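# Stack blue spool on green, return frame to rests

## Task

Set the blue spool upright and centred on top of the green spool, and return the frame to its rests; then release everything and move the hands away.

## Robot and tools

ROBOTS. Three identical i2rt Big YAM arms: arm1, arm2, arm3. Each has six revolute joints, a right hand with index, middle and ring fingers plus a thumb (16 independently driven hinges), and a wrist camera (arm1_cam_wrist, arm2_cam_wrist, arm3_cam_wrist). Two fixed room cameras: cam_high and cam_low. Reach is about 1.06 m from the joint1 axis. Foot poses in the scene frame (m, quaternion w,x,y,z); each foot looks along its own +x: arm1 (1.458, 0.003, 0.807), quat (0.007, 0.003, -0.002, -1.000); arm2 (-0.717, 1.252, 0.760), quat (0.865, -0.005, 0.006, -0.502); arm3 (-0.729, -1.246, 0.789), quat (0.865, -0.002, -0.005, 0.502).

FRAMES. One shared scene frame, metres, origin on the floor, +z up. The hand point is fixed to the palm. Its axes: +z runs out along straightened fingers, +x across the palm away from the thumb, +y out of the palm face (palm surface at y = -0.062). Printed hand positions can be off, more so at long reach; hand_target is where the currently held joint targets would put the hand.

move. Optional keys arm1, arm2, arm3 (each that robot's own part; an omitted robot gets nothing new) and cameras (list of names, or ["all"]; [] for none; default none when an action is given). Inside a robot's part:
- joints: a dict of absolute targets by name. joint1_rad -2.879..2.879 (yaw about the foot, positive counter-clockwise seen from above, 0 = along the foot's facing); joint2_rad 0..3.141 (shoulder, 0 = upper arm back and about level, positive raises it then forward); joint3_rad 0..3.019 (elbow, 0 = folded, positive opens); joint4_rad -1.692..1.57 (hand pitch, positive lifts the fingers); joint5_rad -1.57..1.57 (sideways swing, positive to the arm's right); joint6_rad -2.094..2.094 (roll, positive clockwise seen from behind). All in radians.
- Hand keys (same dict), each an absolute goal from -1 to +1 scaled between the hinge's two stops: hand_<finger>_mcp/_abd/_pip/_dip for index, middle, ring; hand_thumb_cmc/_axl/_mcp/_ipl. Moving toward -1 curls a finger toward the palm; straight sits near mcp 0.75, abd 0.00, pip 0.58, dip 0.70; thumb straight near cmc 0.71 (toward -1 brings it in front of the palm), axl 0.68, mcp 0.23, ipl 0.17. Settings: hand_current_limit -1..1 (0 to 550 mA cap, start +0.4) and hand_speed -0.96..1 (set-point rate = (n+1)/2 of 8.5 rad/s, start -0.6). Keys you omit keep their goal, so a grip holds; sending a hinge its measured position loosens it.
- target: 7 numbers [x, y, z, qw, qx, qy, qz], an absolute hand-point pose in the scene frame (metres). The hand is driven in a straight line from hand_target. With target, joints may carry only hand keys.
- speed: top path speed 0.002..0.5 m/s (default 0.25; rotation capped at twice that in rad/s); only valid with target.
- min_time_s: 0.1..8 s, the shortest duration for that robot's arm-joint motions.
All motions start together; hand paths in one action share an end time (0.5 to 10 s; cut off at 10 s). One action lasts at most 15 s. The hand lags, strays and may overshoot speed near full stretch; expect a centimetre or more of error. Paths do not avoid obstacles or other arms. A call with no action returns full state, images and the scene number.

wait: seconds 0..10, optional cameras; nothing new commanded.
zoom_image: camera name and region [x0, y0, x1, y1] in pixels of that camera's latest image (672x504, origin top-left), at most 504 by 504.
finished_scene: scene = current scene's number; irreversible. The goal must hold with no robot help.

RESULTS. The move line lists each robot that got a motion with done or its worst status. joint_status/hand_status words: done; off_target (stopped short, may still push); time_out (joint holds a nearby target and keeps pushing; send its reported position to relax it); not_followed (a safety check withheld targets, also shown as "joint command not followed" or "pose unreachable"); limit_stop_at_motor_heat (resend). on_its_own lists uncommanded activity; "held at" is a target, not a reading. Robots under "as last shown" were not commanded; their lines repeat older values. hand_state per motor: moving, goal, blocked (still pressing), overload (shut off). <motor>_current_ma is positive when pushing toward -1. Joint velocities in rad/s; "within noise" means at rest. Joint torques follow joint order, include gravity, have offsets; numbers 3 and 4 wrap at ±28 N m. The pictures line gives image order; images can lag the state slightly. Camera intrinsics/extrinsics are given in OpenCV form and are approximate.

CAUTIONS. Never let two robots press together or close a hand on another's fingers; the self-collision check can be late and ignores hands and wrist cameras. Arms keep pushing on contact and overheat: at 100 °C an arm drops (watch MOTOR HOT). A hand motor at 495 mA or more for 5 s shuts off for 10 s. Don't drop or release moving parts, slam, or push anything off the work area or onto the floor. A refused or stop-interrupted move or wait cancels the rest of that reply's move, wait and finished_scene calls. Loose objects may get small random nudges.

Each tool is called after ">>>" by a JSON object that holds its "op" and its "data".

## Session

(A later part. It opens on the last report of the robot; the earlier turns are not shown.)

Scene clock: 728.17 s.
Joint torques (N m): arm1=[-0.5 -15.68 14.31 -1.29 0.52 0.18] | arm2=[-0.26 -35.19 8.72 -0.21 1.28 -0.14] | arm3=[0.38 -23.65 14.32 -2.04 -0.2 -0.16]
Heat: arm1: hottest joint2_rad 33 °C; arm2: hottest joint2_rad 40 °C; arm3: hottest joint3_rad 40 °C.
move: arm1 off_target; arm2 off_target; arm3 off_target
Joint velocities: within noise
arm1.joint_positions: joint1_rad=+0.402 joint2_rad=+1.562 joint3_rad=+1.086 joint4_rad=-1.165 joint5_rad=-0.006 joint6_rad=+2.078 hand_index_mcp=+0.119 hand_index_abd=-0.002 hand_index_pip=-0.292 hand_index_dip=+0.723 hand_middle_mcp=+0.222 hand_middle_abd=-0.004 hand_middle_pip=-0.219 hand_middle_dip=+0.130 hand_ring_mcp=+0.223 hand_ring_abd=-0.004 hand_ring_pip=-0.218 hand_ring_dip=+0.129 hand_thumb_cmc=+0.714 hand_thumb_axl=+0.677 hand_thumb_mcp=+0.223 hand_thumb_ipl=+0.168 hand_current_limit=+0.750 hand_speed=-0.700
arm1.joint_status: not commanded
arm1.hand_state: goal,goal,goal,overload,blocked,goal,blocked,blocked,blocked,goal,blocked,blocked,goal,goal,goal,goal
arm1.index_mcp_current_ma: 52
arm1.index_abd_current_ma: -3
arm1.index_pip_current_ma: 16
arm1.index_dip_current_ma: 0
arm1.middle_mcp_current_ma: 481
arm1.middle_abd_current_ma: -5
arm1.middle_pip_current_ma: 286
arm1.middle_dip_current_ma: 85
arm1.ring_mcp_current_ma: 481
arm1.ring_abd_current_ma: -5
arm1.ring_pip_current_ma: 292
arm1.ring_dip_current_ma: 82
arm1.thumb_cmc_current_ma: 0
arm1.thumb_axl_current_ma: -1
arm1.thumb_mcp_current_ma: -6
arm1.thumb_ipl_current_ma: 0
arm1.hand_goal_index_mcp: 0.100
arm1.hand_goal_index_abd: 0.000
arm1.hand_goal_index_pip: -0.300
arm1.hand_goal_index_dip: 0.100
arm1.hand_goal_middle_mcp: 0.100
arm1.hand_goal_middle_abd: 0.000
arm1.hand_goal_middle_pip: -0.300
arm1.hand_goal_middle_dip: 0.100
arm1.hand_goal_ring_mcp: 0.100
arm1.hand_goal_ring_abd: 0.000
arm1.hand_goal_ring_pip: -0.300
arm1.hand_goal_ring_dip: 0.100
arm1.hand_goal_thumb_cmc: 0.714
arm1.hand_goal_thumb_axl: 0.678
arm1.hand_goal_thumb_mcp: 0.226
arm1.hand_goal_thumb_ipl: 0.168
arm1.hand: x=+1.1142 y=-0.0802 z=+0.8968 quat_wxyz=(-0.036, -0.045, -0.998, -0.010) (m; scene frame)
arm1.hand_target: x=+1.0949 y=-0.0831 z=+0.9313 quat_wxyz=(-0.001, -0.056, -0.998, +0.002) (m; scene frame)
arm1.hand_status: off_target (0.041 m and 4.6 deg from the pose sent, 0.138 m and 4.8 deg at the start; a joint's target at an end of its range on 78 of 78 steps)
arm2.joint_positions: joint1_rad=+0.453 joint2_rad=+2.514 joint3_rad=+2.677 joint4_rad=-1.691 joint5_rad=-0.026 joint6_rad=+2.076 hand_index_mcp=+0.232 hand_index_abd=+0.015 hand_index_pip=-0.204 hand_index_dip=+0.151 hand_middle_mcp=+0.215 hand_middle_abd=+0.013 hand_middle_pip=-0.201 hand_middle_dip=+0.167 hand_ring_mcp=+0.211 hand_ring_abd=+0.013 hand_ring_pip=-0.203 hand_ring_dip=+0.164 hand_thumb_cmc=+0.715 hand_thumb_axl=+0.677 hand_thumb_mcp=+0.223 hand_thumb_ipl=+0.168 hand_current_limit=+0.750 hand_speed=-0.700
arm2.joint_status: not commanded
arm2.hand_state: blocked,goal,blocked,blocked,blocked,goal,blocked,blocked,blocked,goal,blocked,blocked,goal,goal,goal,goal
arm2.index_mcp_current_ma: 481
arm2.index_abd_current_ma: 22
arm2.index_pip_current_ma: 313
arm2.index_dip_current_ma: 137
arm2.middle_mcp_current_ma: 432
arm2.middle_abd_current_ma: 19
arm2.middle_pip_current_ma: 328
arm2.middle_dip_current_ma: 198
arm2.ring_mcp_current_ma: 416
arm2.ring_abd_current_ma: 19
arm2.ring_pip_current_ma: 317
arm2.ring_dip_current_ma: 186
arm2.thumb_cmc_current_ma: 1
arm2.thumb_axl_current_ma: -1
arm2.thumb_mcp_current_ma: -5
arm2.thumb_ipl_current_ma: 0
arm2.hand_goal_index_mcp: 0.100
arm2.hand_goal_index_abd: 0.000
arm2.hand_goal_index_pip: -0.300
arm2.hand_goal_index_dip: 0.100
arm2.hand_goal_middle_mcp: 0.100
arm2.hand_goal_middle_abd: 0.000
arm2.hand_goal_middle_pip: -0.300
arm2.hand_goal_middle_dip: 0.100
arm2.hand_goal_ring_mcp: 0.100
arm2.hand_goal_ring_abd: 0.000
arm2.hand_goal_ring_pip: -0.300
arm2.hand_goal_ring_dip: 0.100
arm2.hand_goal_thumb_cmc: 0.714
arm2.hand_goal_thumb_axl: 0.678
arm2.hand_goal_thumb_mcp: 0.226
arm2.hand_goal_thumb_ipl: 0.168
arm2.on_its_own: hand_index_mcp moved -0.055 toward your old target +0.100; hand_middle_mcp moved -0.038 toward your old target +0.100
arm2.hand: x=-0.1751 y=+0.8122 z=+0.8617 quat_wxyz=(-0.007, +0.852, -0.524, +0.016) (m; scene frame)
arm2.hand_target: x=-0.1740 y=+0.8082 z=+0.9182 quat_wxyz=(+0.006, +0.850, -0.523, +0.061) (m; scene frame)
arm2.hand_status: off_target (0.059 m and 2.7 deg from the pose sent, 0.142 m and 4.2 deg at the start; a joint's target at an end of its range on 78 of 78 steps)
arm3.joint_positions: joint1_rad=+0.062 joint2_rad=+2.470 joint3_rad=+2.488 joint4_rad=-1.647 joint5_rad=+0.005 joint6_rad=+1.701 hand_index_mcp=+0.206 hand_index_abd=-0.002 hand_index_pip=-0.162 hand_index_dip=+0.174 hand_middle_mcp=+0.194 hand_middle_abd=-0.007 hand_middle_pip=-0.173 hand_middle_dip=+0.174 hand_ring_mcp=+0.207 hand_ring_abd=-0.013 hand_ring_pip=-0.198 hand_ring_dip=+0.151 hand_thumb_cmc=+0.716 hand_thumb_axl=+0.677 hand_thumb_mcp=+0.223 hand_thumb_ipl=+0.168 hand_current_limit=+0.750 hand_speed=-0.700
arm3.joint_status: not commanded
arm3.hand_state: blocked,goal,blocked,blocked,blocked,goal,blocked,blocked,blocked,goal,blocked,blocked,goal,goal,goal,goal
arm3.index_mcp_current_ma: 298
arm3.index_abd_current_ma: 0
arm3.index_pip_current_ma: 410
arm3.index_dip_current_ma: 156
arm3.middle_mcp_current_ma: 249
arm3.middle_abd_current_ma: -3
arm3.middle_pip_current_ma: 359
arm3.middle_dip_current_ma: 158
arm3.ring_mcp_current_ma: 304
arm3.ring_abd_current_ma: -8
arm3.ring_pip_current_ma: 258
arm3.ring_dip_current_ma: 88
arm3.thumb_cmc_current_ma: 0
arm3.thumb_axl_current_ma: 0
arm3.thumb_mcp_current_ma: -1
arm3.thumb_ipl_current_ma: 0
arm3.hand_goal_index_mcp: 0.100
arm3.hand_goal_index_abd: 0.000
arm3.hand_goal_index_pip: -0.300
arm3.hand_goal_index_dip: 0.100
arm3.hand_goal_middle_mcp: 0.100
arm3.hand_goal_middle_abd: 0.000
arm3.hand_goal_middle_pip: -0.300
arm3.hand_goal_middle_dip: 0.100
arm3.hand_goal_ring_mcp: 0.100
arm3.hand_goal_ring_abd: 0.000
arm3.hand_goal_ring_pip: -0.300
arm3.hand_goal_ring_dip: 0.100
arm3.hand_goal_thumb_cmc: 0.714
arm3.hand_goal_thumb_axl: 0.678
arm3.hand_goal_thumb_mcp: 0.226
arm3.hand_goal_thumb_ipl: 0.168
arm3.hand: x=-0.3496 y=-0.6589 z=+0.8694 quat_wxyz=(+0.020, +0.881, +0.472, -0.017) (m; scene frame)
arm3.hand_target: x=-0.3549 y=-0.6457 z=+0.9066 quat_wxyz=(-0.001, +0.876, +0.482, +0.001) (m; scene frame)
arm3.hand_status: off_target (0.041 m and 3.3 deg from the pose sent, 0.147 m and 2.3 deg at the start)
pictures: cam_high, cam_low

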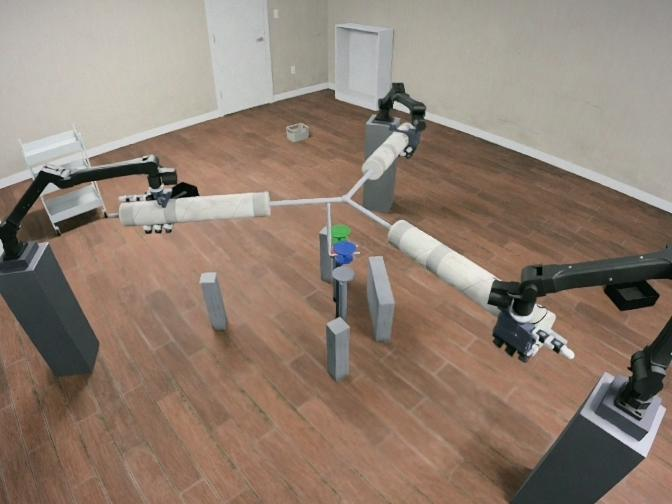

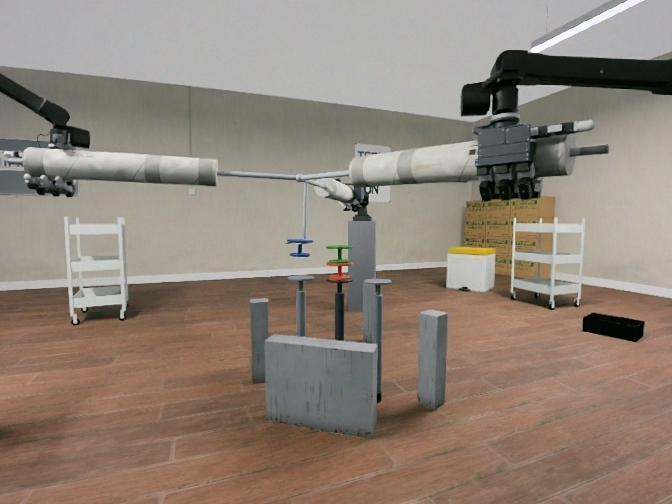

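>>> {"op": "move", "data": {"arm1": {"target":[1.063,-0.054,1.006,0,0.06,0.9982,0],"speed":0.07}, "arm2": {"target":[-0.207,0.833,1.010,0,0.8434,-0.5373,0],"speed":0.07}, "arm3": {"target":[-0.387,-0.621,0.990,0,0.8763,0.4818,0],"speed":0.07}, "cameras": ["cam_high","cam_low"]}}

>>> {"op": "zoom_image", "data": {"camera": "cam_low", "region": [260, 170, 380, 290]}}

>>> {"op": "zoom_image", "data": {"camera": "cam_high", "region": [300, 170, 420, 270]}}

Scene clock: 757.53 s.
Joint torques (N m): arm1=[-1.9 -16.03 15.57 -1.02 0.58 0.04] | arm2=[0.38 -31.62 8.46 -0.06 0.94 -0.17] | arm3=[1.61 -27.11 15.17 -1.26 0.66 -0.16]
Heat: arm1: hottest joint3_rad 35 °C; arm2: hottest joint2_rad 40 °C; arm3: hottest joint3_rad 42 °C.
move: arm1 off_target; arm2 off_target; arm3 off_target
Joint velocities: within noise
arm1.joint_positions: joint1_rad=+0.332 joint2_rad=+1.552 joint3_rad=+1.270 joint4_rad=-1.371 joint5_rad=-0.002 joint6_rad=+2.015 hand_index_mcp=+0.119 hand_index_abd=-0.002 hand_index_pip=-0.292 hand_index_dip=+0.723 hand_middle_mcp=+0.228 hand_middle_abd=-0.004 hand_middle_pip=-0.219 hand_middle_dip=+0.135 hand_ring_mcp=+0.223 hand_ring_abd=-0.003 hand_ring_pip=-0.219 hand_ring_dip=+0.129 hand_thumb_cmc=+0.714 hand_thumb_axl=+0.677 hand_thumb_mcp=+0.223 hand_thumb_ipl=+0.168 hand_current_limit=+0.750 hand_speed=-0.700
arm1.joint_status: not commanded
arm1.hand_state: goal,goal,goal,overload,blocked,goal,blocked,blocked,blocked,goal,blocked,blocked,goal,goal,goal,goal
arm1.index_mcp_current_ma: 52
arm1.index_abd_current_ma: -3
arm1.index_pip_current_ma: 16
arm1.index_dip_current_ma: 0
arm1.middle_mcp_current_ma: 481
arm1.middle_abd_current_ma: -7
arm1.middle_pip_current_ma: 286
arm1.middle_dip_current_ma: 104
arm1.ring_mcp_current_ma: 481
arm1.ring_abd_current_ma: -4
arm1.ring_pip_current_ma: 287
arm1.ring_dip_current_ma: 82
arm1.thumb_cmc_current_ma: 0
arm1.thumb_axl_current_ma: -1
arm1.thumb_mcp_current_ma: -6
arm1.thumb_ipl_current_ma: 0
arm1.hand_goal_index_mcp: 0.100
arm1.hand_goal_index_abd: 0.000
arm1.hand_goal_index_pip: -0.300
arm1.hand_goal_index_dip: 0.100
arm1.hand_goal_middle_mcp: 0.100
arm1.hand_goal_middle_abd: 0.000
arm1.hand_goal_middle_pip: -0.300
arm1.hand_goal_middle_dip: 0.100
arm1.hand_goal_ring_mcp: 0.100
arm1.hand_goal_ring_abd: 0.000
arm1.hand_goal_ring_pip: -0.300
arm1.hand_goal_ring_dip: 0.100
arm1.hand_goal_thumb_cmc: 0.714
arm1.hand_goal_thumb_axl: 0.678
arm1.hand_goal_thumb_mcp: 0.226
arm1.hand_goal_thumb_ipl: 0.168
arm1.hand: x=+1.0840 y=-0.0597 z=+0.9667 quat_wxyz=(-0.042, -0.049, -0.998, -0.013) (m; scene frame)
arm1.hand_target: x=+1.0658 y=-0.0533 z=+1.0053 quat_wxyz=(+0.000, -0.060, -0.998, -0.001) (m; scene frame)
arm1.hand_status: off_target (0.045 m and 5.2 deg from the pose sent, 0.123 m and 4.6 deg at the start)
arm2.joint_positions: joint1_rad=+0.448 joint2_rad=+2.274 joint3_rad=+2.506 joint4_rad=-1.691 joint5_rad=-0.008 joint6_rad=+2.076 hand_index_mcp=+0.166 hand_index_abd=+0.004 hand_index_pip=-0.228 hand_index_dip=+0.150 hand_middle_mcp=+0.171 hand_middle_abd=+0.009 hand_middle_pip=-0.201 hand_middle_dip=+0.165 hand_ring_mcp=+0.202 hand_ring_abd=+0.012 hand_ring_pip=-0.203 hand_ring_dip=+0.160 hand_thumb_cmc=+0.743 hand_thumb_axl=+0.677 hand_thumb_mcp=+0.224 hand_thumb_ipl=+0.168 hand_current_limit=+0.750 hand_speed=-0.700
arm2.joint_status: not commanded
arm2.hand_state: blocked,goal,blocked,blocked,blocked,goal,blocked,blocked,blocked,goal,blocked,blocked,blocked,goal,goal,goal
arm2.index_mcp_current_ma: 207
arm2.index_abd_current_ma: 4
arm2.index_pip_current_ma: 213
arm2.index_dip_current_ma: 135
arm2.middle_mcp_current_ma: 226
arm2.middle_abd_current_ma: 11
arm2.middle_pip_current_ma: 328
arm2.middle_dip_current_ma: 189
arm2.ring_mcp_current_ma: 367
arm2.ring_abd_current_ma: 16
arm2.ring_pip_current_ma: 317
arm2.ring_dip_current_ma: 171
arm2.thumb_cmc_current_ma: 66
arm2.thumb_axl_current_ma: -1
arm2.thumb_mcp_current_ma: -3
arm2.thumb_ipl_current_ma: 0
arm2.hand_goal_index_mcp: 0.100
arm2.hand_goal_index_abd: 0.000
arm2.hand_goal_index_pip: -0.300
arm2.hand_goal_index_dip: 0.100
arm2.hand_goal_middle_mcp: 0.100
arm2.hand_goal_middle_abd: 0.000
arm2.hand_goal_middle_pip: -0.300
arm2.hand_goal_middle_dip: 0.100
arm2.hand_goal_ring_mcp: 0.100
arm2.hand_goal_ring_abd: 0.000
arm2.hand_goal_ring_pip: -0.300
arm2.hand_goal_ring_dip: 0.100
arm2.hand_goal_thumb_cmc: 0.714
arm2.hand_goal_thumb_axl: 0.678
arm2.hand_goal_thumb_mcp: 0.226
arm2.hand_goal_thumb_ipl: 0.168
arm2.on_its_own: hand_index_mcp moved -0.066 toward your old target +0.100; hand_index_pip moved -0.024 toward your old target -0.300; hand_middle_mcp moved -0.044 toward your old target +0.100
arm2.hand: x=-0.2085 y=+0.8286 z=+0.9642 quat_wxyz=(+0.005, +0.849, -0.525, +0.050) (m; scene frame)
arm2.hand_target: x=-0.2087 y=+0.8339 z=+1.0082 quat_wxyz=(+0.012, +0.849, -0.521, +0.086) (m; scene frame)
arm2.hand_status: off_target (0.046 m and 6.0 deg from the pose sent, 0.153 m and 2.7 deg at the start; a joint's target at an end of its range on 67 of 67 steps)
arm3.joint_positions: joint1_rad=+0.102 joint2_rad=+2.414 joint3_rad=+2.506 joint4_rad=-1.663 joint5_rad=-0.003 joint6_rad=+1.732 hand_index_mcp=+0.201 hand_index_abd=+0.001 hand_index_pip=-0.163 hand_index_dip=+0.174 hand_middle_mcp=+0.195 hand_middle_abd=-0.005 hand_middle_pip=-0.173 hand_middle_dip=+0.174 hand_ring_mcp=+0.207 hand_ring_abd=-0.010 hand_ring_pip=-0.198 hand_ring_dip=+0.150 hand_thumb_cmc=+0.716 hand_thumb_axl=+0.677 hand_thumb_mcp=+0.223 hand_thumb_ipl=+0.168 hand_current_limit=+0.750 hand_speed=-0.700
arm3.joint_status: not commanded
arm3.hand_state: blocked,goal,blocked,blocked,blocked,goal,blocked,blocked,blocked,goal,blocked,blocked,goal,goal,goal,goal
arm3.index_mcp_current_ma: 280
arm3.index_abd_current_ma: 0
arm3.index_pip_current_ma: 405
arm3.index_dip_current_ma: 157
arm3.middle_mcp_current_ma: 251
arm3.middle_abd_current_ma: -2
arm3.middle_pip_current_ma: 359
arm3.middle_dip_current_ma: 158
arm3.ring_mcp_current_ma: 305
arm3.ring_abd_current_ma: -5
arm3.ring_pip_current_ma: 258
arm3.ring_dip_current_ma: 87
arm3.thumb_cmc_current_ma: 0
arm3.thumb_axl_current_ma: 0
arm3.thumb_mcp_current_ma: -1
arm3.thumb_ipl_current_ma: 0
arm3.hand_goal_index_mcp: 0.100
arm3.hand_goal_index_abd: 0.000
arm3.hand_goal_index_pip: -0.300
arm3.hand_goal_index_dip: 0.100
arm3.hand_goal_middle_mcp: 0.100
arm3.hand_goal_middle_abd: 0.000
arm3.hand_goal_middle_pip: -0.300
arm3.hand_goal_middle_dip: 0.100
arm3.hand_goal_ring_mcp: 0.100
arm3.hand_goal_ring_abd: 0.000
arm3.hand_goal_ring_pip: -0.300
arm3.hand_goal_ring_dip: 0.100
arm3.hand_goal_thumb_cmc: 0.714
arm3.hand_goal_thumb_axl: 0.678
arm3.hand_goal_thumb_mcp: 0.226
arm3.hand_goal_thumb_ipl: 0.168
arm3.hand: x=-0.3759 y=-0.6441 z=+0.9131 quat_wxyz=(+0.000, +0.879, +0.476, +0.004) (m; scene frame)
arm3.hand_target: x=-0.3893 y=-0.6273 z=+0.9878 quat_wxyz=(-0.034, +0.868, +0.492, +0.055) (m; scene frame)
arm3.hand_status: off_target (0.081 m and 0.8 deg from the pose sent, 0.132 m and 3.3 deg at the start; a joint's target at an end of its range on 64 of 67 steps)
pictures: cam_high, cam_low

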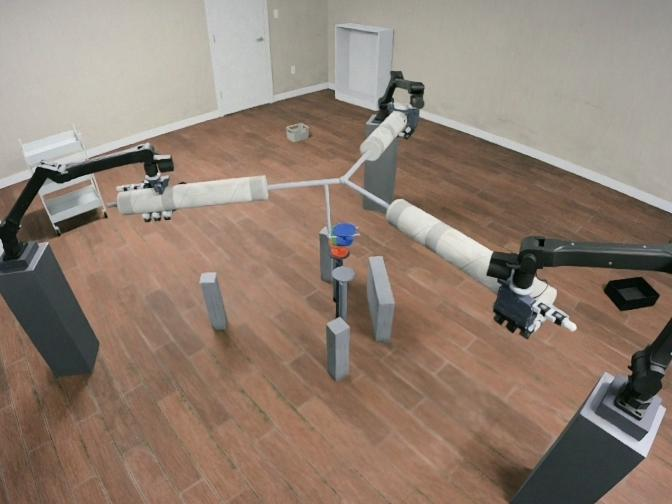

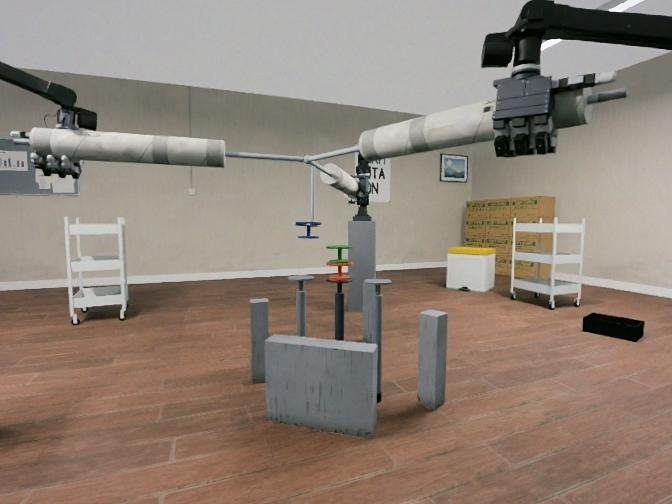

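Scaled by 4.200 from the camera's 672x504 image, which has a finer 960x720 frame.

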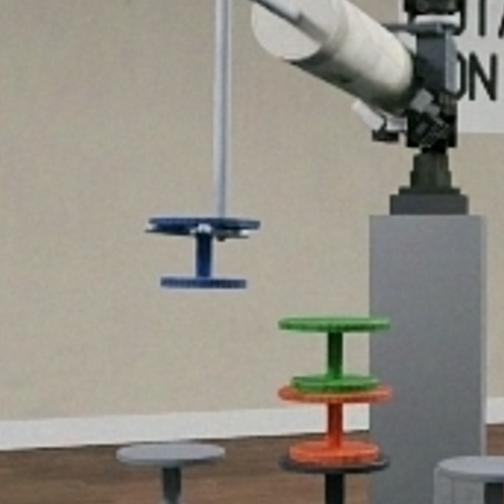

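Scaled by 4.200 from the camera's 672x504 image, which has a finer 960x720 frame.

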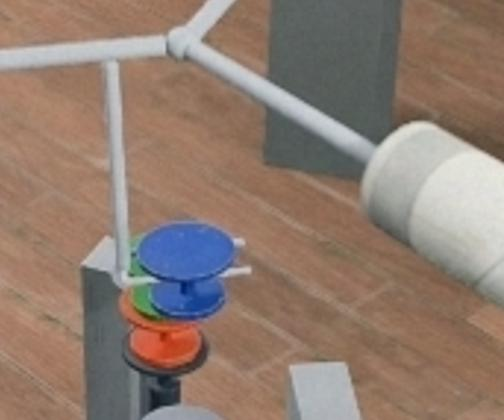

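>>> {"op": "move", "data": {"arm1": {"target":[1.043,-0.037,1.012,0,0.06,0.9982,0],"speed":0.05}, "arm2": {"target":[-0.227,0.850,1.010,0,0.8434,-0.5373,0],"speed":0.05}, "arm3": {"target":[-0.405,-0.608,1.025,0,0.8763,0.4818,0],"speed":0.05}, "cameras": ["cam_high","cam_low"]}}

>>> {"op": "zoom_image", "data": {"camera": "cam_low", "region": [260, 170, 380, 290]}}

>>> {"op": "zoom_image", "data": {"camera": "cam_high", "region": [300, 170, 420, 270]}}

Scene clock: 796.80 s.
Joint torques (N m): arm1=[-1.38 -13.45 16.31 -0.8 0.68 0.03] | arm2=[1.03 -29.39 7.72 -0.1 0.42 -0.16] | arm3=[1.9 -27.93 15.88 -0.88 0.58 -0.21]
Heat: arm1: hottest joint3_rad 36 °C; arm2: hottest joint2_rad 38 °C; arm3: hottest joint3_rad 44 °C.
move: arm1 off_target; arm2 off_target; arm3 off_target
Joint velocities: within noise
arm1.joint_positions: joint1_rad=+0.281 joint2_rad=+1.553 joint3_rad=+1.322 joint4_rad=-1.397 joint5_rad=-0.005 joint6_rad=+1.968 hand_index_mcp=+0.119 hand_index_abd=-0.002 hand_index_pip=-0.292 hand_index_dip=+0.723 hand_middle_mcp=+0.223 hand_middle_abd=-0.004 hand_middle_pip=-0.220 hand_middle_dip=+0.135 hand_ring_mcp=+0.223 hand_ring_abd=-0.003 hand_ring_pip=-0.225 hand_ring_dip=+0.126 hand_thumb_cmc=+0.714 hand_thumb_axl=+0.677 hand_thumb_mcp=+0.223 hand_thumb_ipl=+0.168 hand_current_limit=+0.750 hand_speed=-0.700
arm1.joint_status: not commanded
arm1.hand_state: goal,goal,goal,overload,blocked,goal,blocked,blocked,blocked,goal,blocked,blocked,goal,goal,goal,goal
arm1.index_mcp_current_ma: 52
arm1.index_abd_current_ma: -3
arm1.index_pip_current_ma: 16
arm1.index_dip_current_ma: 0
arm1.middle_mcp_current_ma: 481
arm1.middle_abd_current_ma: -7
arm1.middle_pip_current_ma: 284
arm1.middle_dip_current_ma: 104
arm1.ring_mcp_current_ma: 481
arm1.ring_abd_current_ma: -4
arm1.ring_pip_current_ma: 261
arm1.ring_dip_current_ma: 71
arm1.thumb_cmc_current_ma: 0
arm1.thumb_axl_current_ma: -1
arm1.thumb_mcp_current_ma: -6
arm1.thumb_ipl_current_ma: 0
arm1.hand_goal_index_mcp: 0.100
arm1.hand_goal_index_abd: 0.000
arm1.hand_goal_index_pip: -0.300
arm1.hand_goal_index_dip: 0.100
arm1.hand_goal_middle_mcp: 0.100
arm1.hand_goal_middle_abd: 0.000
arm1.hand_goal_middle_pip: -0.300
arm1.hand_goal_middle_dip: 0.100
arm1.hand_goal_ring_mcp: 0.100
arm1.hand_goal_ring_abd: 0.000
arm1.hand_goal_ring_pip: -0.300
arm1.hand_goal_ring_dip: 0.100
arm1.hand_goal_thumb_cmc: 0.714
arm1.hand_goal_thumb_axl: 0.678
arm1.hand_goal_thumb_mcp: 0.226
arm1.hand_goal_thumb_ipl: 0.168
arm1.hand: x=+1.0666 y=-0.0428 z=+0.9829 quat_wxyz=(-0.031, -0.051, -0.998, -0.005) (m; scene frame)
arm1.hand_target: x=+1.0453 y=-0.0366 z=+1.0118 quat_wxyz=(+0.001, -0.060, -0.998, +0.000) (m; scene frame)
arm1.hand_status: off_target (0.038 m and 3.8 deg from the pose sent, 0.065 m and 5.2 deg at the start)
arm2.joint_positions: joint1_rad=+0.444 joint2_rad=+2.194 joint3_rad=+2.400 joint4_rad=-1.691 joint5_rad=-0.003 joint6_rad=+2.076 hand_index_mcp=+0.167 hand_index_abd=+0.000 hand_index_pip=-0.231 hand_index_dip=+0.144 hand_middle_mcp=+0.169 hand_middle_abd=+0.003 hand_middle_pip=-0.208 hand_middle_dip=+0.156 hand_ring_mcp=+0.202 hand_ring_abd=+0.005 hand_ring_pip=-0.211 hand_ring_dip=+0.142 hand_thumb_cmc=+0.739 hand_thumb_axl=+0.678 hand_thumb_mcp=+0.224 hand_thumb_ipl=+0.168 hand_current_limit=+0.750 hand_speed=-0.700
arm2.joint_status: not commanded
arm2.hand_state: blocked,goal,blocked,blocked,blocked,goal,blocked,blocked,blocked,goal,blocked,blocked,blocked,goal,goal,goal
arm2.index_mcp_current_ma: 210
arm2.index_abd_current_ma: 0
arm2.index_pip_current_ma: 200
arm2.index_dip_current_ma: 112
arm2.middle_mcp_current_ma: 220
arm2.middle_abd_current_ma: 2
arm2.middle_pip_current_ma: 295
arm2.middle_dip_current_ma: 154
arm2.ring_mcp_current_ma: 367
arm2.ring_abd_current_ma: 6
arm2.ring_pip_current_ma: 284
arm2.ring_dip_current_ma: 105
arm2.thumb_cmc_current_ma: 53
arm2.thumb_axl_current_ma: 0
arm2.thumb_mcp_current_ma: -3
arm2.thumb_ipl_current_ma: 0
arm2.hand_goal_index_mcp: 0.100
arm2.hand_goal_index_abd: 0.000
arm2.hand_goal_index_pip: -0.300
arm2.hand_goal_index_dip: 0.100
arm2.hand_goal_middle_mcp: 0.100
arm2.hand_goal_middle_abd: 0.000
arm2.hand_goal_middle_pip: -0.300
arm2.hand_goal_middle_dip: 0.100
arm2.hand_goal_ring_mcp: 0.100
arm2.hand_goal_ring_abd: 0.000
arm2.hand_goal_ring_pip: -0.300
arm2.hand_goal_ring_dip: 0.100
arm2.hand_goal_thumb_cmc: 0.714
arm2.hand_goal_thumb_axl: 0.678
arm2.hand_goal_thumb_mcp: 0.226
arm2.hand_goal_thumb_ipl: 0.168
arm2.hand: x=-0.2309 y=+0.8402 z=+0.9789 quat_wxyz=(+0.006, +0.849, -0.527, +0.037) (m; scene frame)
arm2.hand_target: x=-0.2280 y=+0.8502 z=+1.0087 quat_wxyz=(+0.008, +0.851, -0.521, +0.061) (m; scene frame)
arm2.hand_status: off_target (0.033 m and 4.5 deg from the pose sent, 0.054 m and 6.0 deg at the start; a joint's target at an end of its range on 70 of 70 steps)
arm3.joint_positions: joint1_rad=+0.129 joint2_rad=+2.394 joint3_rad=+2.532 joint4_rad=-1.669 joint5_rad=+0.008 joint6_rad=+1.754 hand_index_mcp=+0.170 hand_index_abd=+0.001 hand_index_pip=-0.171 hand_index_dip=+0.174 hand_middle_mcp=+0.177 hand_middle_abd=-0.005 hand_middle_pip=-0.176 hand_middle_dip=+0.174 hand_ring_mcp=+0.207 hand_ring_abd=-0.010 hand_ring_pip=-0.198 hand_ring_dip=+0.150 hand_thumb_cmc=+0.716 hand_thumb_axl=+0.677 hand_thumb_mcp=+0.223 hand_thumb_ipl=+0.168 hand_current_limit=+0.750 hand_speed=-0.700
arm3.joint_status: not commanded
arm3.hand_state: blocked,goal,blocked,blocked,blocked,goal,blocked,blocked,blocked,goal,blocked,blocked,goal,goal,goal,goal
arm3.index_mcp_current_ma: 156
arm3.index_abd_current_ma: 0
arm3.index_pip_current_ma: 368
arm3.index_dip_current_ma: 157
arm3.middle_mcp_current_ma: 182
arm3.middle_abd_current_ma: -2
arm3.middle_pip_current_ma: 346
arm3.middle_dip_current_ma: 158
arm3.ring_mcp_current_ma: 305
arm3.ring_abd_current_ma: -5
arm3.ring_pip_current_ma: 258
arm3.ring_dip_current_ma: 87
arm3.thumb_cmc_current_ma: 0
arm3.thumb_axl_current_ma: 0
arm3.thumb_mcp_current_ma: -1
arm3.thumb_ipl_current_ma: 0
arm3.hand_goal_index_mcp: 0.100
arm3.hand_goal_index_abd: 0.000
arm3.hand_goal_index_pip: -0.300
arm3.hand_goal_index_dip: 0.100
arm3.hand_goal_middle_mcp: 0.100
arm3.hand_goal_middle_abd: 0.000
arm3.hand_goal_middle_pip: -0.300
arm3.hand_goal_middle_dip: 0.100
arm3.hand_goal_ring_mcp: 0.100
arm3.hand_goal_ring_abd: 0.000
arm3.hand_goal_ring_pip: -0.300
arm3.hand_goal_ring_dip: 0.100
arm3.hand_goal_thumb_cmc: 0.714
arm3.hand_goal_thumb_axl: 0.678
arm3.hand_goal_thumb_mcp: 0.226
arm3.hand_goal_thumb_ipl: 0.168
arm3.on_its_own: hand_index_mcp moved -0.032 toward your old target +0.100
arm3.hand: x=-0.3906 y=-0.6331 z=+0.9364 quat_wxyz=(-0.008, +0.878, +0.479, +0.023) (m; scene frame)
arm3.hand_target: x=-0.4077 y=-0.6163 z=+1.0221 quat_wxyz=(-0.053, +0.862, +0.497, +0.082) (m; scene frame)
arm3.hand_status: off_target (0.093 m and 2.8 deg from the pose sent, 0.121 m and 0.9 deg at the start; a joint's target at an end of its range on 66 of 70 steps)
pictures: cam_high, cam_low

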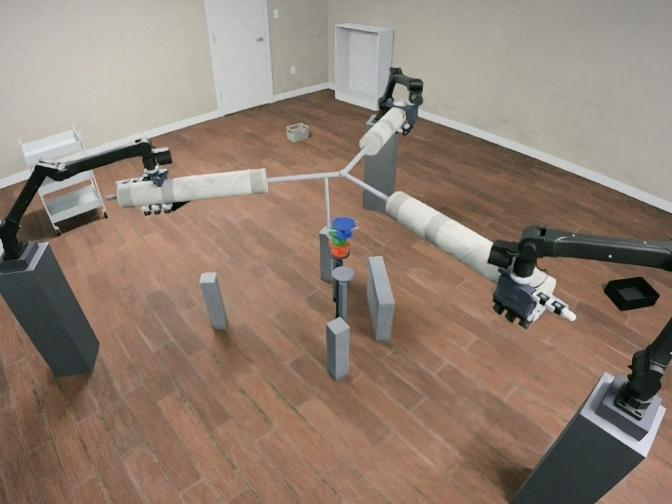

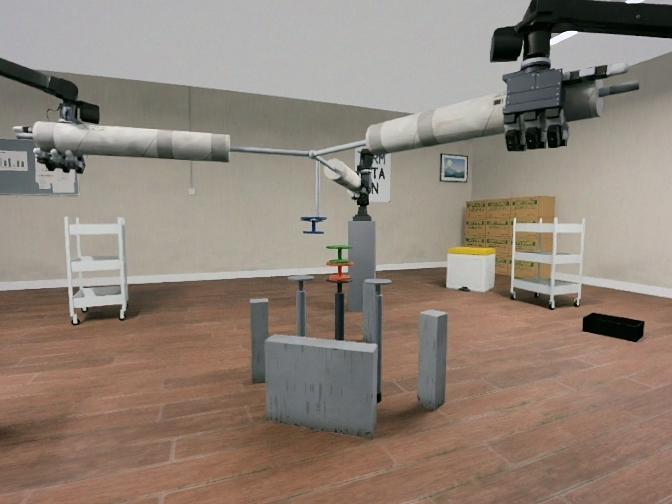

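Scaled by 4.200 from the camera's 672x504 image, which has a finer 960x720 frame.

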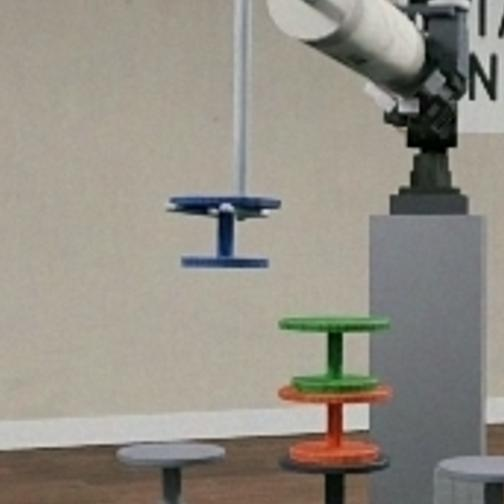

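Scaled by 4.200 from the camera's 672x504 image, which has a finer 960x720 frame.

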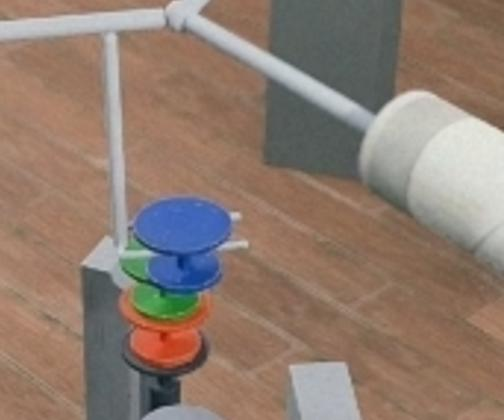

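>>> {"op": "move", "data": {"arm1": {"target":[0.956,0.0275,1.003,0,0.06,0.9982,0],"speed":0.07}, "arm2": {"target":[-0.319,0.912,1.003,0,0.8434,-0.5373,0],"speed":0.07}, "arm3": {"target":[-0.4985,-0.5541,1.033,0,0.8763,0.4818,0],"speed":0.07}, "cameras": ["cam_high","cam_low"]}}

>>> {"op": "zoom_image", "data": {"camera": "cam_low", "region": [290, 200, 390, 280]}}

>>> {"op": "zoom_image", "data": {"camera": "cam_high", "region": [290, 180, 390, 260]}}

Scene clock: 827.17 s.
Joint torques (N m): arm1=[-2.14 -16.73 16.31 -1.02 0.74 -0.04] | arm2=[1.2 -22.48 6.9 -0.53 -0.11 -0.1] | arm3=[1.49 -25.93 16.51 -0.65 0.48 -0.52]
Heat: arm1: hottest joint3_rad 40 °C; arm2: hottest joint2_rad 38 °C; arm3: hottest joint3_rad 45 °C.
move: arm1 off_target; arm2 off_target; arm3 off_target
Joint velocities: within noise
arm1.joint_positions: joint1_rad=+0.127 joint2_rad=+1.744 joint3_rad=+1.543 joint4_rad=-1.417 joint5_rad=-0.007 joint6_rad=+1.814 hand_index_mcp=+0.119 hand_index_abd=-0.002 hand_index_pip=-0.292 hand_index_dip=+0.723 hand_middle_mcp=+0.224 hand_middle_abd=-0.005 hand_middle_pip=-0.220 hand_middle_dip=+0.132 hand_ring_mcp=+0.223 hand_ring_abd=-0.003 hand_ring_pip=-0.226 hand_ring_dip=+0.126 hand_thumb_cmc=+0.714 hand_thumb_axl=+0.677 hand_thumb_mcp=+0.223 hand_thumb_ipl=+0.168 hand_current_limit=+0.750 hand_speed=-0.700
arm1.joint_status: not commanded
arm1.hand_state: goal,goal,goal,overload,blocked,goal,blocked,blocked,blocked,goal,blocked,blocked,goal,goal,goal,goal
arm1.index_mcp_current_ma: 52
arm1.index_abd_current_ma: -3
arm1.index_pip_current_ma: 16
arm1.index_dip_current_ma: 0
arm1.middle_mcp_current_ma: 481
arm1.middle_abd_current_ma: -7
arm1.middle_pip_current_ma: 282
arm1.middle_dip_current_ma: 91
arm1.ring_mcp_current_ma: 481
arm1.ring_abd_current_ma: -4
arm1.ring_pip_current_ma: 258
arm1.ring_dip_current_ma: 70
arm1.thumb_cmc_current_ma: 0
arm1.thumb_axl_current_ma: -1
arm1.thumb_mcp_current_ma: -6
arm1.thumb_ipl_current_ma: 0
arm1.hand_goal_index_mcp: 0.100
arm1.hand_goal_index_abd: 0.000
arm1.hand_goal_index_pip: -0.300
arm1.hand_goal_index_dip: 0.100
arm1.hand_goal_middle_mcp: 0.100
arm1.hand_goal_middle_abd: 0.000
arm1.hand_goal_middle_pip: -0.300
arm1.hand_goal_middle_dip: 0.100
arm1.hand_goal_ring_mcp: 0.100
arm1.hand_goal_ring_abd: 0.000
arm1.hand_goal_ring_pip: -0.300
arm1.hand_goal_ring_dip: 0.100
arm1.hand_goal_thumb_cmc: 0.714
arm1.hand_goal_thumb_axl: 0.678
arm1.hand_goal_thumb_mcp: 0.226
arm1.hand_goal_thumb_ipl: 0.168
arm1.hand: x=+0.9770 y=+0.0124 z=+0.9735 quat_wxyz=(-0.027, -0.051, -0.998, +0.001) (m; scene frame)
arm1.hand_target: x=+0.9585 y=+0.0276 z=+1.0029 quat_wxyz=(+0.001, -0.060, -0.998, -0.001) (m; scene frame)
arm1.hand_status: off_target (0.039 m and 3.3 deg from the pose sent, 0.133 m and 3.8 deg at the start)
arm2.joint_positions: joint1_rad=+0.433 joint2_rad=+1.882 joint3_rad=+1.925 joint4_rad=-1.609 joint5_rad=-0.011 joint6_rad=+2.071 hand_index_mcp=+0.211 hand_index_abd=-0.004 hand_index_pip=-0.231 hand_index_dip=+0.144 hand_middle_mcp=+0.189 hand_middle_abd=-0.002 hand_middle_pip=-0.208 hand_middle_dip=+0.156 hand_ring_mcp=+0.201 hand_ring_abd=-0.004 hand_ring_pip=-0.211 hand_ring_dip=+0.140 hand_thumb_cmc=+0.717 hand_thumb_axl=+0.679 hand_thumb_mcp=+0.224 hand_thumb_ipl=+0.168 hand_current_limit=+0.750 hand_speed=-0.700
arm2.joint_status: not commanded
arm2.hand_state: blocked,goal,blocked,blocked,blocked,goal,blocked,blocked,blocked,goal,blocked,blocked,goal,goal,goal,goal
arm2.index_mcp_current_ma: 415
arm2.index_abd_current_ma: -4
arm2.index_pip_current_ma: 200
arm2.index_dip_current_ma: 111
arm2.middle_mcp_current_ma: 308
arm2.middle_abd_current_ma: -2
arm2.middle_pip_current_ma: 295
arm2.middle_dip_current_ma: 154
arm2.ring_mcp_current_ma: 367
arm2.ring_abd_current_ma: -3
arm2.ring_pip_current_ma: 284
arm2.ring_dip_current_ma: 97
arm2.thumb_cmc_current_ma: 3
arm2.thumb_axl_current_ma: 0
arm2.thumb_mcp_current_ma: -3
arm2.thumb_ipl_current_ma: 0
arm2.hand_goal_index_mcp: 0.100
arm2.hand_goal_index_abd: 0.000
arm2.hand_goal_index_pip: -0.300
arm2.hand_goal_index_dip: 0.100
arm2.hand_goal_middle_mcp: 0.100
arm2.hand_goal_middle_abd: 0.000
arm2.hand_goal_middle_pip: -0.300
arm2.hand_goal_middle_dip: 0.100
arm2.hand_goal_ring_mcp: 0.100
arm2.hand_goal_ring_abd: 0.000
arm2.hand_goal_ring_pip: -0.300
arm2.hand_goal_ring_dip: 0.100
arm2.hand_goal_thumb_cmc: 0.714
arm2.hand_goal_thumb_axl: 0.678
arm2.hand_goal_thumb_mcp: 0.226
arm2.hand_goal_thumb_ipl: 0.168
arm2.hand: x=-0.3222 y=+0.8986 z=+0.9937 quat_wxyz=(+0.000, +0.848, -0.530, -0.003) (m; scene frame)
arm2.hand_target: x=-0.3196 y=+0.9114 z=+1.0028 quat_wxyz=(-0.005, +0.851, -0.525, +0.000) (m; scene frame)
arm2.hand_status: off_target (0.017 m and 1.0 deg from the pose sent, 0.116 m and 4.6 deg at the start; a joint's target at an end of its range on 69 of 70 steps)
arm3.joint_positions: joint1_rad=+0.272 joint2_rad=+2.432 joint3_rad=+2.674 joint4_rad=-1.669 joint5_rad=+0.014 joint6_rad=+1.901 hand_index_mcp=+0.155 hand_index_abd=+0.000 hand_index_pip=-0.214 hand_index_dip=+0.151 hand_middle_mcp=+0.168 hand_middle_abd=-0.003 hand_middle_pip=-0.189 hand_middle_dip=+0.170 hand_ring_mcp=+0.214 hand_ring_abd=-0.009 hand_ring_pip=-0.194 hand_ring_dip=+0.156 hand_thumb_cmc=+0.758 hand_thumb_axl=+0.678 hand_thumb_mcp=+0.224 hand_thumb_ipl=+0.168 hand_current_limit=+0.750 hand_speed=-0.700
arm3.joint_status: not commanded
arm3.hand_state: blocked,goal,blocked,blocked,blocked,goal,blocked,blocked,blocked,goal,blocked,blocked,blocked,goal,goal,goal
arm3.index_mcp_current_ma: 108
arm3.index_abd_current_ma: 0
arm3.index_pip_current_ma: 195
arm3.index_dip_current_ma: 88
arm3.middle_mcp_current_ma: 151
arm3.middle_abd_current_ma: -1
arm3.middle_pip_current_ma: 293
arm3.middle_dip_current_ma: 144
arm3.ring_mcp_current_ma: 337
arm3.ring_abd_current_ma: -4
arm3.ring_pip_current_ma: 273
arm3.ring_dip_current_ma: 102
arm3.thumb_cmc_current_ma: 71
arm3.thumb_axl_current_ma: 0
arm3.thumb_mcp_current_ma: -1
arm3.thumb_ipl_current_ma: 0
arm3.hand_goal_index_mcp: 0.100
arm3.hand_goal_index_abd: 0.000
arm3.hand_goal_index_pip: -0.300
arm3.hand_goal_index_dip: 0.100
arm3.hand_goal_middle_mcp: 0.100
arm3.hand_goal_middle_abd: 0.000
arm3.hand_goal_middle_pip: -0.300
arm3.hand_goal_middle_dip: 0.100
arm3.hand_goal_ring_mcp: 0.100
arm3.hand_goal_ring_abd: 0.000
arm3.hand_goal_ring_pip: -0.300
arm3.hand_goal_ring_dip: 0.100
arm3.hand_goal_thumb_cmc: 0.714
arm3.hand_goal_thumb_axl: 0.678
arm3.hand_goal_thumb_mcp: 0.226
arm3.hand_goal_thumb_ipl: 0.168
arm3.on_its_own: hand_index_pip moved -0.043 toward your old target -0.300; hand_index_dip moved -0.023 toward your old target +0.100
arm3.hand: x=-0.4837 y=-0.5754 z=+0.9592 quat_wxyz=(-0.047, +0.876, +0.476, +0.059) (m; scene frame)
arm3.hand_target: x=-0.5000 y=-0.5618 z=+1.0311 quat_wxyz=(-0.092, +0.853, +0.502, +0.105) (m; scene frame)
arm3.hand_status: off_target (0.078 m and 8.6 deg from the pose sent, 0.165 m and 2.8 deg at the start; a joint's target at an end of its range on 67 of 70 steps)
pictures: cam_high, cam_low

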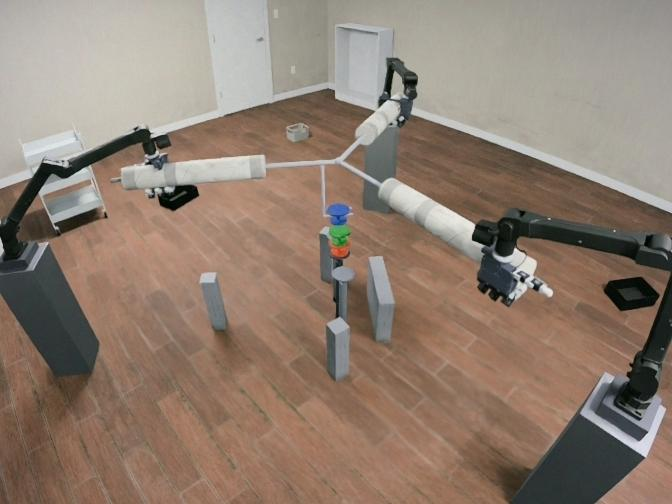

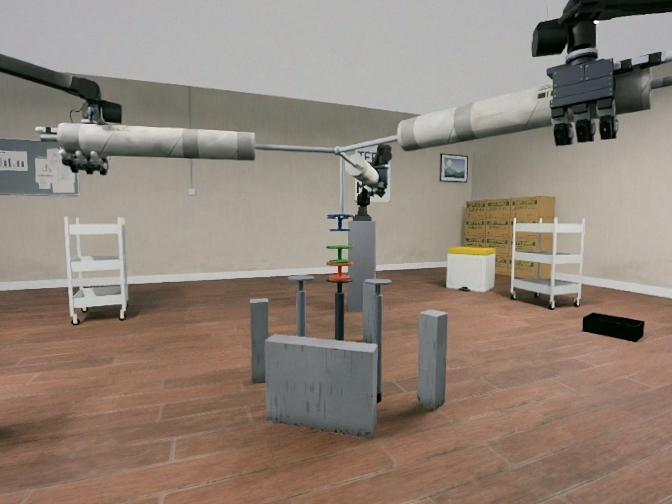

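Scaled by 5.040 from the camera's 672x504 image, which has a finer 960x720 frame.

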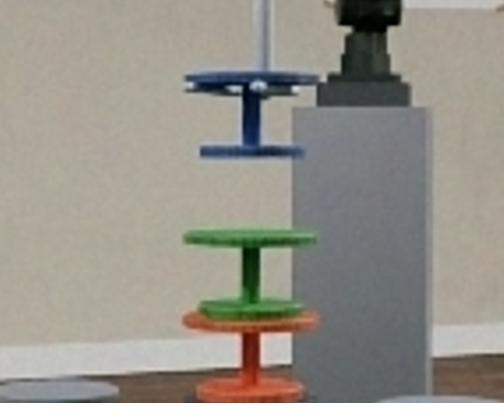

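Scaled by 5.040 from the camera's 672x504 image, which has a finer 960x720 frame.

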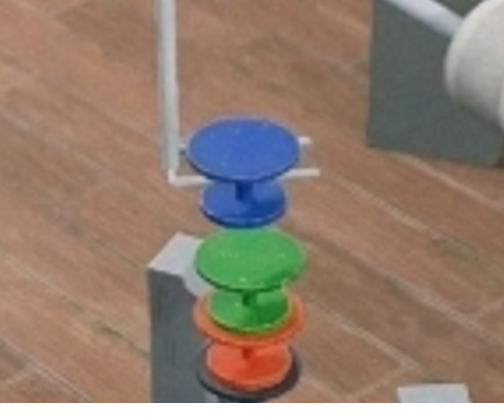

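>>> {"op": "move", "data": {"arm1": {"target":[0.9605,0.037,0.970,0,0.06,0.9982,0],"speed":0.05}, "arm2": {"target":[-0.3176,0.921,0.935,0,0.8434,-0.5373,0],"speed":0.05}, "arm3": {"target":[-0.496,-0.550,0.975,0,0.8763,0.4818,0],"speed":0.05}, "cameras": ["cam_high","cam_low"]}}

>>> {"op": "zoom_image", "data": {"camera": "cam_low", "region": [290, 200, 390, 280]}}

>>> {"op": "zoom_image", "data": {"camera": "cam_high", "region": [290, 180, 390, 260]}}

Scene clock: 888.23 s.
Joint torques (N m): arm1=[-1.79 -18.32 10.69 0.99 0.98 -0.07] | arm2=[1.96 -21.36 6.67 -0.64 0.03 -0.11] | arm3=[0.85 -25.47 15.49 -0.83 0.03 -0.45]
Heat: arm1: hottest joint3_rad 39 °C; arm2: hottest joint2_rad 34 °C; arm3: hottest joint3_rad 49 °C.
move: arm1 off_target; arm2 off_target; arm3 off_target
Joint velocities: within noise
arm1.joint_positions: joint1_rad=+0.107 joint2_rad=+1.763 joint3_rad=+1.524 joint4_rad=-1.378 joint5_rad=-0.013 joint6_rad=+1.802 hand_index_mcp=+0.119 hand_index_abd=-0.002 hand_index_pip=-0.292 hand_index_dip=+0.723 hand_middle_mcp=+0.224 hand_middle_abd=+0.003 hand_middle_pip=-0.220 hand_middle_dip=+0.132 hand_ring_mcp=+0.223 hand_ring_abd=+0.002 hand_ring_pip=-0.226 hand_ring_dip=+0.125 hand_thumb_cmc=+0.714 hand_thumb_axl=+0.677 hand_thumb_mcp=+0.223 hand_thumb_ipl=+0.168 hand_current_limit=+0.750 hand_speed=-0.700
arm1.joint_status: not commanded
arm1.hand_state: goal,goal,goal,overload,blocked,goal,blocked,blocked,blocked,goal,blocked,blocked,goal,goal,goal,goal
arm1.index_mcp_current_ma: 52
arm1.index_abd_current_ma: -3
arm1.index_pip_current_ma: 16
arm1.index_dip_current_ma: 0
arm1.middle_mcp_current_ma: 481
arm1.middle_abd_current_ma: 5
arm1.middle_pip_current_ma: 282
arm1.middle_dip_current_ma: 91
arm1.ring_mcp_current_ma: 481
arm1.ring_abd_current_ma: 3
arm1.ring_pip_current_ma: 256
arm1.ring_dip_current_ma: 70
arm1.thumb_cmc_current_ma: 0
arm1.thumb_axl_current_ma: -1
arm1.thumb_mcp_current_ma: -6
arm1.thumb_ipl_current_ma: 0
arm1.hand_goal_index_mcp: 0.100
arm1.hand_goal_index_abd: 0.000
arm1.hand_goal_index_pip: -0.300
arm1.hand_goal_index_dip: 0.100
arm1.hand_goal_middle_mcp: 0.100
arm1.hand_goal_middle_abd: 0.000
arm1.hand_goal_middle_pip: -0.300
arm1.hand_goal_middle_dip: 0.100
arm1.hand_goal_ring_mcp: 0.100
arm1.hand_goal_ring_abd: 0.000
arm1.hand_goal_ring_pip: -0.300
arm1.hand_goal_ring_dip: 0.100
arm1.hand_goal_thumb_cmc: 0.714
arm1.hand_goal_thumb_axl: 0.678
arm1.hand_goal_thumb_mcp: 0.226
arm1.hand_goal_thumb_ipl: 0.168
arm1.hand: x=+0.9724 y=+0.0209 z=+0.9561 quat_wxyz=(-0.027, -0.055, -0.998, +0.005) (m; scene frame)
arm1.hand_target: x=+0.9614 y=+0.0369 z=+0.9702 quat_wxyz=(+0.000, -0.060, -0.998, -0.001) (m; scene frame)
arm1.hand_status: off_target (0.024 m and 3.2 deg from the pose sent, 0.030 m and 3.3 deg at the start)
arm2.joint_positions: joint1_rad=+0.440 joint2_rad=+1.867 joint3_rad=+1.741 joint4_rad=-1.425 joint5_rad=-0.019 joint6_rad=+2.072 hand_index_mcp=+0.226 hand_index_abd=-0.005 hand_index_pip=-0.230 hand_index_dip=+0.144 hand_middle_mcp=+0.197 hand_middle_abd=-0.002 hand_middle_pip=-0.208 hand_middle_dip=+0.156 hand_ring_mcp=+0.202 hand_ring_abd=-0.004 hand_ring_pip=-0.211 hand_ring_dip=+0.140 hand_thumb_cmc=+0.717 hand_thumb_axl=+0.679 hand_thumb_mcp=+0.224 hand_thumb_ipl=+0.168 hand_current_limit=+0.750 hand_speed=-0.700
arm2.joint_status: not commanded
arm2.hand_state: blocked,goal,blocked,blocked,blocked,goal,blocked,blocked,blocked,goal,blocked,blocked,goal,goal,goal,goal
arm2.index_mcp_current_ma: 481
arm2.index_abd_current_ma: -5
arm2.index_pip_current_ma: 206
arm2.index_dip_current_ma: 111
arm2.middle_mcp_current_ma: 347
arm2.middle_abd_current_ma: -2
arm2.middle_pip_current_ma: 295
arm2.middle_dip_current_ma: 154
arm2.ring_mcp_current_ma: 369
arm2.ring_abd_current_ma: -4
arm2.ring_pip_current_ma: 284
arm2.ring_dip_current_ma: 97
arm2.thumb_cmc_current_ma: 3
arm2.thumb_axl_current_ma: 0
arm2.thumb_mcp_current_ma: -3
arm2.thumb_ipl_current_ma: 0
arm2.hand_goal_index_mcp: 0.100
arm2.hand_goal_index_abd: 0.000
arm2.hand_goal_index_pip: -0.300
arm2.hand_goal_index_dip: 0.100
arm2.hand_goal_middle_mcp: 0.100
arm2.hand_goal_middle_abd: 0.000
arm2.hand_goal_middle_pip: -0.300
arm2.hand_goal_middle_dip: 0.100
arm2.hand_goal_ring_mcp: 0.100
arm2.hand_goal_ring_abd: 0.000
arm2.hand_goal_ring_pip: -0.300
arm2.hand_goal_ring_dip: 0.100
arm2.hand_goal_thumb_cmc: 0.714
arm2.hand_goal_thumb_axl: 0.678
arm2.hand_goal_thumb_mcp: 0.226
arm2.hand_goal_thumb_ipl: 0.168
arm2.hand: x=-0.3231 y=+0.9046 z=+0.9303 quat_wxyz=(-0.004, +0.849, -0.528, +0.005) (m; scene frame)
arm2.hand_target: x=-0.3182 y=+0.9203 z=+0.9350 quat_wxyz=(-0.007, +0.855, -0.518, +0.000) (m; scene frame)
arm2.hand_status: off_target (0.018 m and 1.4 deg from the pose sent, 0.063 m and 1.0 deg at the start; a joint's target at an end of its range on 100 of 101 steps)
arm3.joint_positions: joint1_rad=+0.277 joint2_rad=+2.502 joint3_rad=+2.693 joint4_rad=-1.669 joint5_rad=+0.017 joint6_rad=+1.906 hand_index_mcp=+0.153 hand_index_abd=-0.001 hand_index_pip=-0.216 hand_index_dip=+0.149 hand_middle_mcp=+0.159 hand_middle_abd=-0.003 hand_middle_pip=-0.196 hand_middle_dip=+0.166 hand_ring_mcp=+0.192 hand_ring_abd=-0.013 hand_ring_pip=-0.194 hand_ring_dip=+0.156 hand_thumb_cmc=+0.761 hand_thumb_axl=+0.682 hand_thumb_mcp=+0.224 hand_thumb_ipl=+0.168 hand_current_limit=+0.750 hand_speed=-0.700
arm3.joint_status: not commanded
arm3.hand_state: blocked,goal,blocked,blocked,blocked,goal,blocked,blocked,blocked,goal,blocked,blocked,blocked,goal,goal,goal
arm3.index_mcp_current_ma: 101
arm3.index_abd_current_ma: 0
arm3.index_pip_current_ma: 189
arm3.index_dip_current_ma: 82
arm3.middle_mcp_current_ma: 120
arm3.middle_abd_current_ma: -1
arm3.middle_pip_current_ma: 266
arm3.middle_dip_current_ma: 131
arm3.ring_mcp_current_ma: 239
arm3.ring_abd_current_ma: -9
arm3.ring_pip_current_ma: 273
arm3.ring_dip_current_ma: 102
arm3.thumb_cmc_current_ma: 80
arm3.thumb_axl_current_ma: 2
arm3.thumb_mcp_current_ma: -1
arm3.thumb_ipl_current_ma: 0
arm3.hand_goal_index_mcp: 0.100
arm3.hand_goal_index_abd: 0.000
arm3.hand_goal_index_pip: -0.300
arm3.hand_goal_index_dip: 0.100
arm3.hand_goal_middle_mcp: 0.100
arm3.hand_goal_middle_abd: 0.000
arm3.hand_goal_middle_pip: -0.300
arm3.hand_goal_middle_dip: 0.100
arm3.hand_goal_ring_mcp: 0.100
arm3.hand_goal_ring_abd: 0.000
arm3.hand_goal_ring_pip: -0.300
arm3.hand_goal_ring_dip: 0.100
arm3.hand_goal_thumb_cmc: 0.714
arm3.hand_goal_thumb_axl: 0.678
arm3.hand_goal_thumb_mcp: 0.226
arm3.hand_goal_thumb_ipl: 0.168
arm3.on_its_own: hand_ring_mcp moved -0.023 toward your old target +0.100
arm3.hand: x=-0.4857 y=-0.5702 z=+0.9179 quat_wxyz=(-0.027, +0.878, +0.476, +0.042) (m; scene frame)
arm3.hand_target: x=-0.4973 y=-0.5553 z=+0.9739 quat_wxyz=(-0.067, +0.861, +0.499, +0.075) (m; scene frame)
arm3.hand_status: off_target (0.061 m and 5.8 deg from the pose sent, 0.032 m and 8.6 deg at the start; a joint's target at an end of its range on 93 of 101 steps)
pictures: cam_high, cam_low

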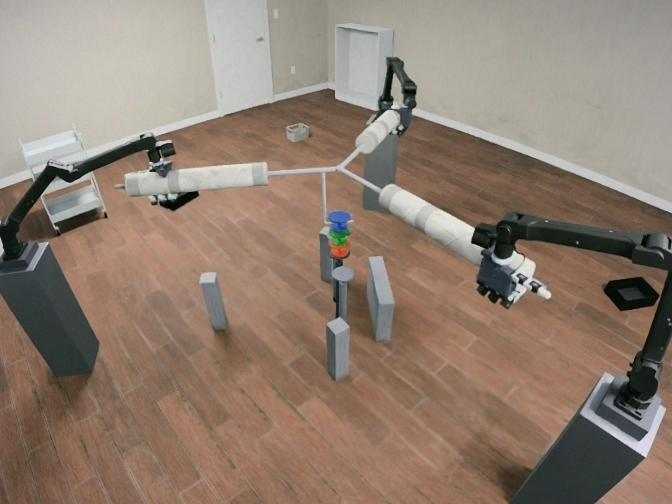

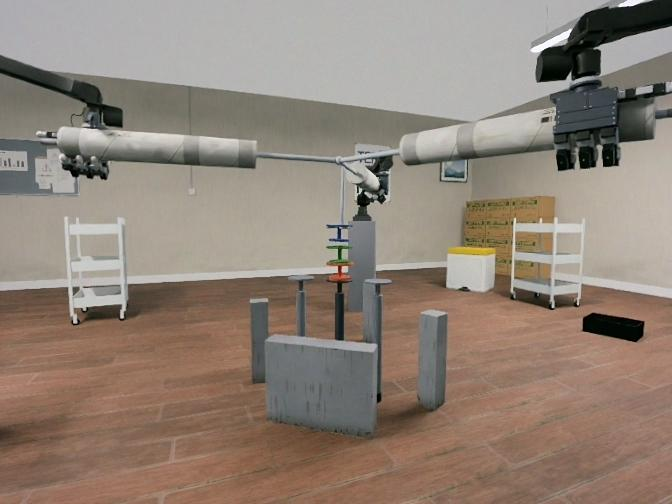

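Scaled by 5.040 from the camera's 672x504 image, which has a finer 960x720 frame.

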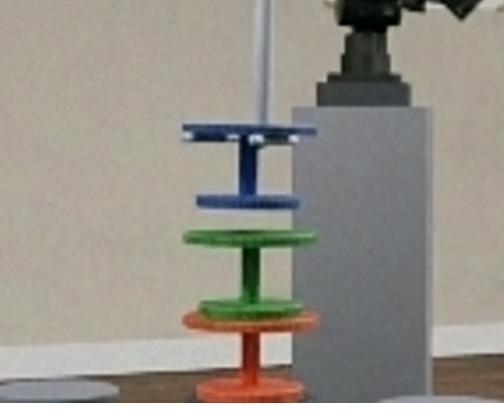

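Scaled by 5.040 from the camera's 672x504 image, which has a finer 960x720 frame.

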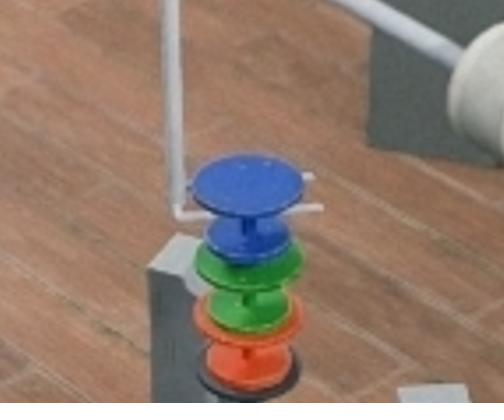

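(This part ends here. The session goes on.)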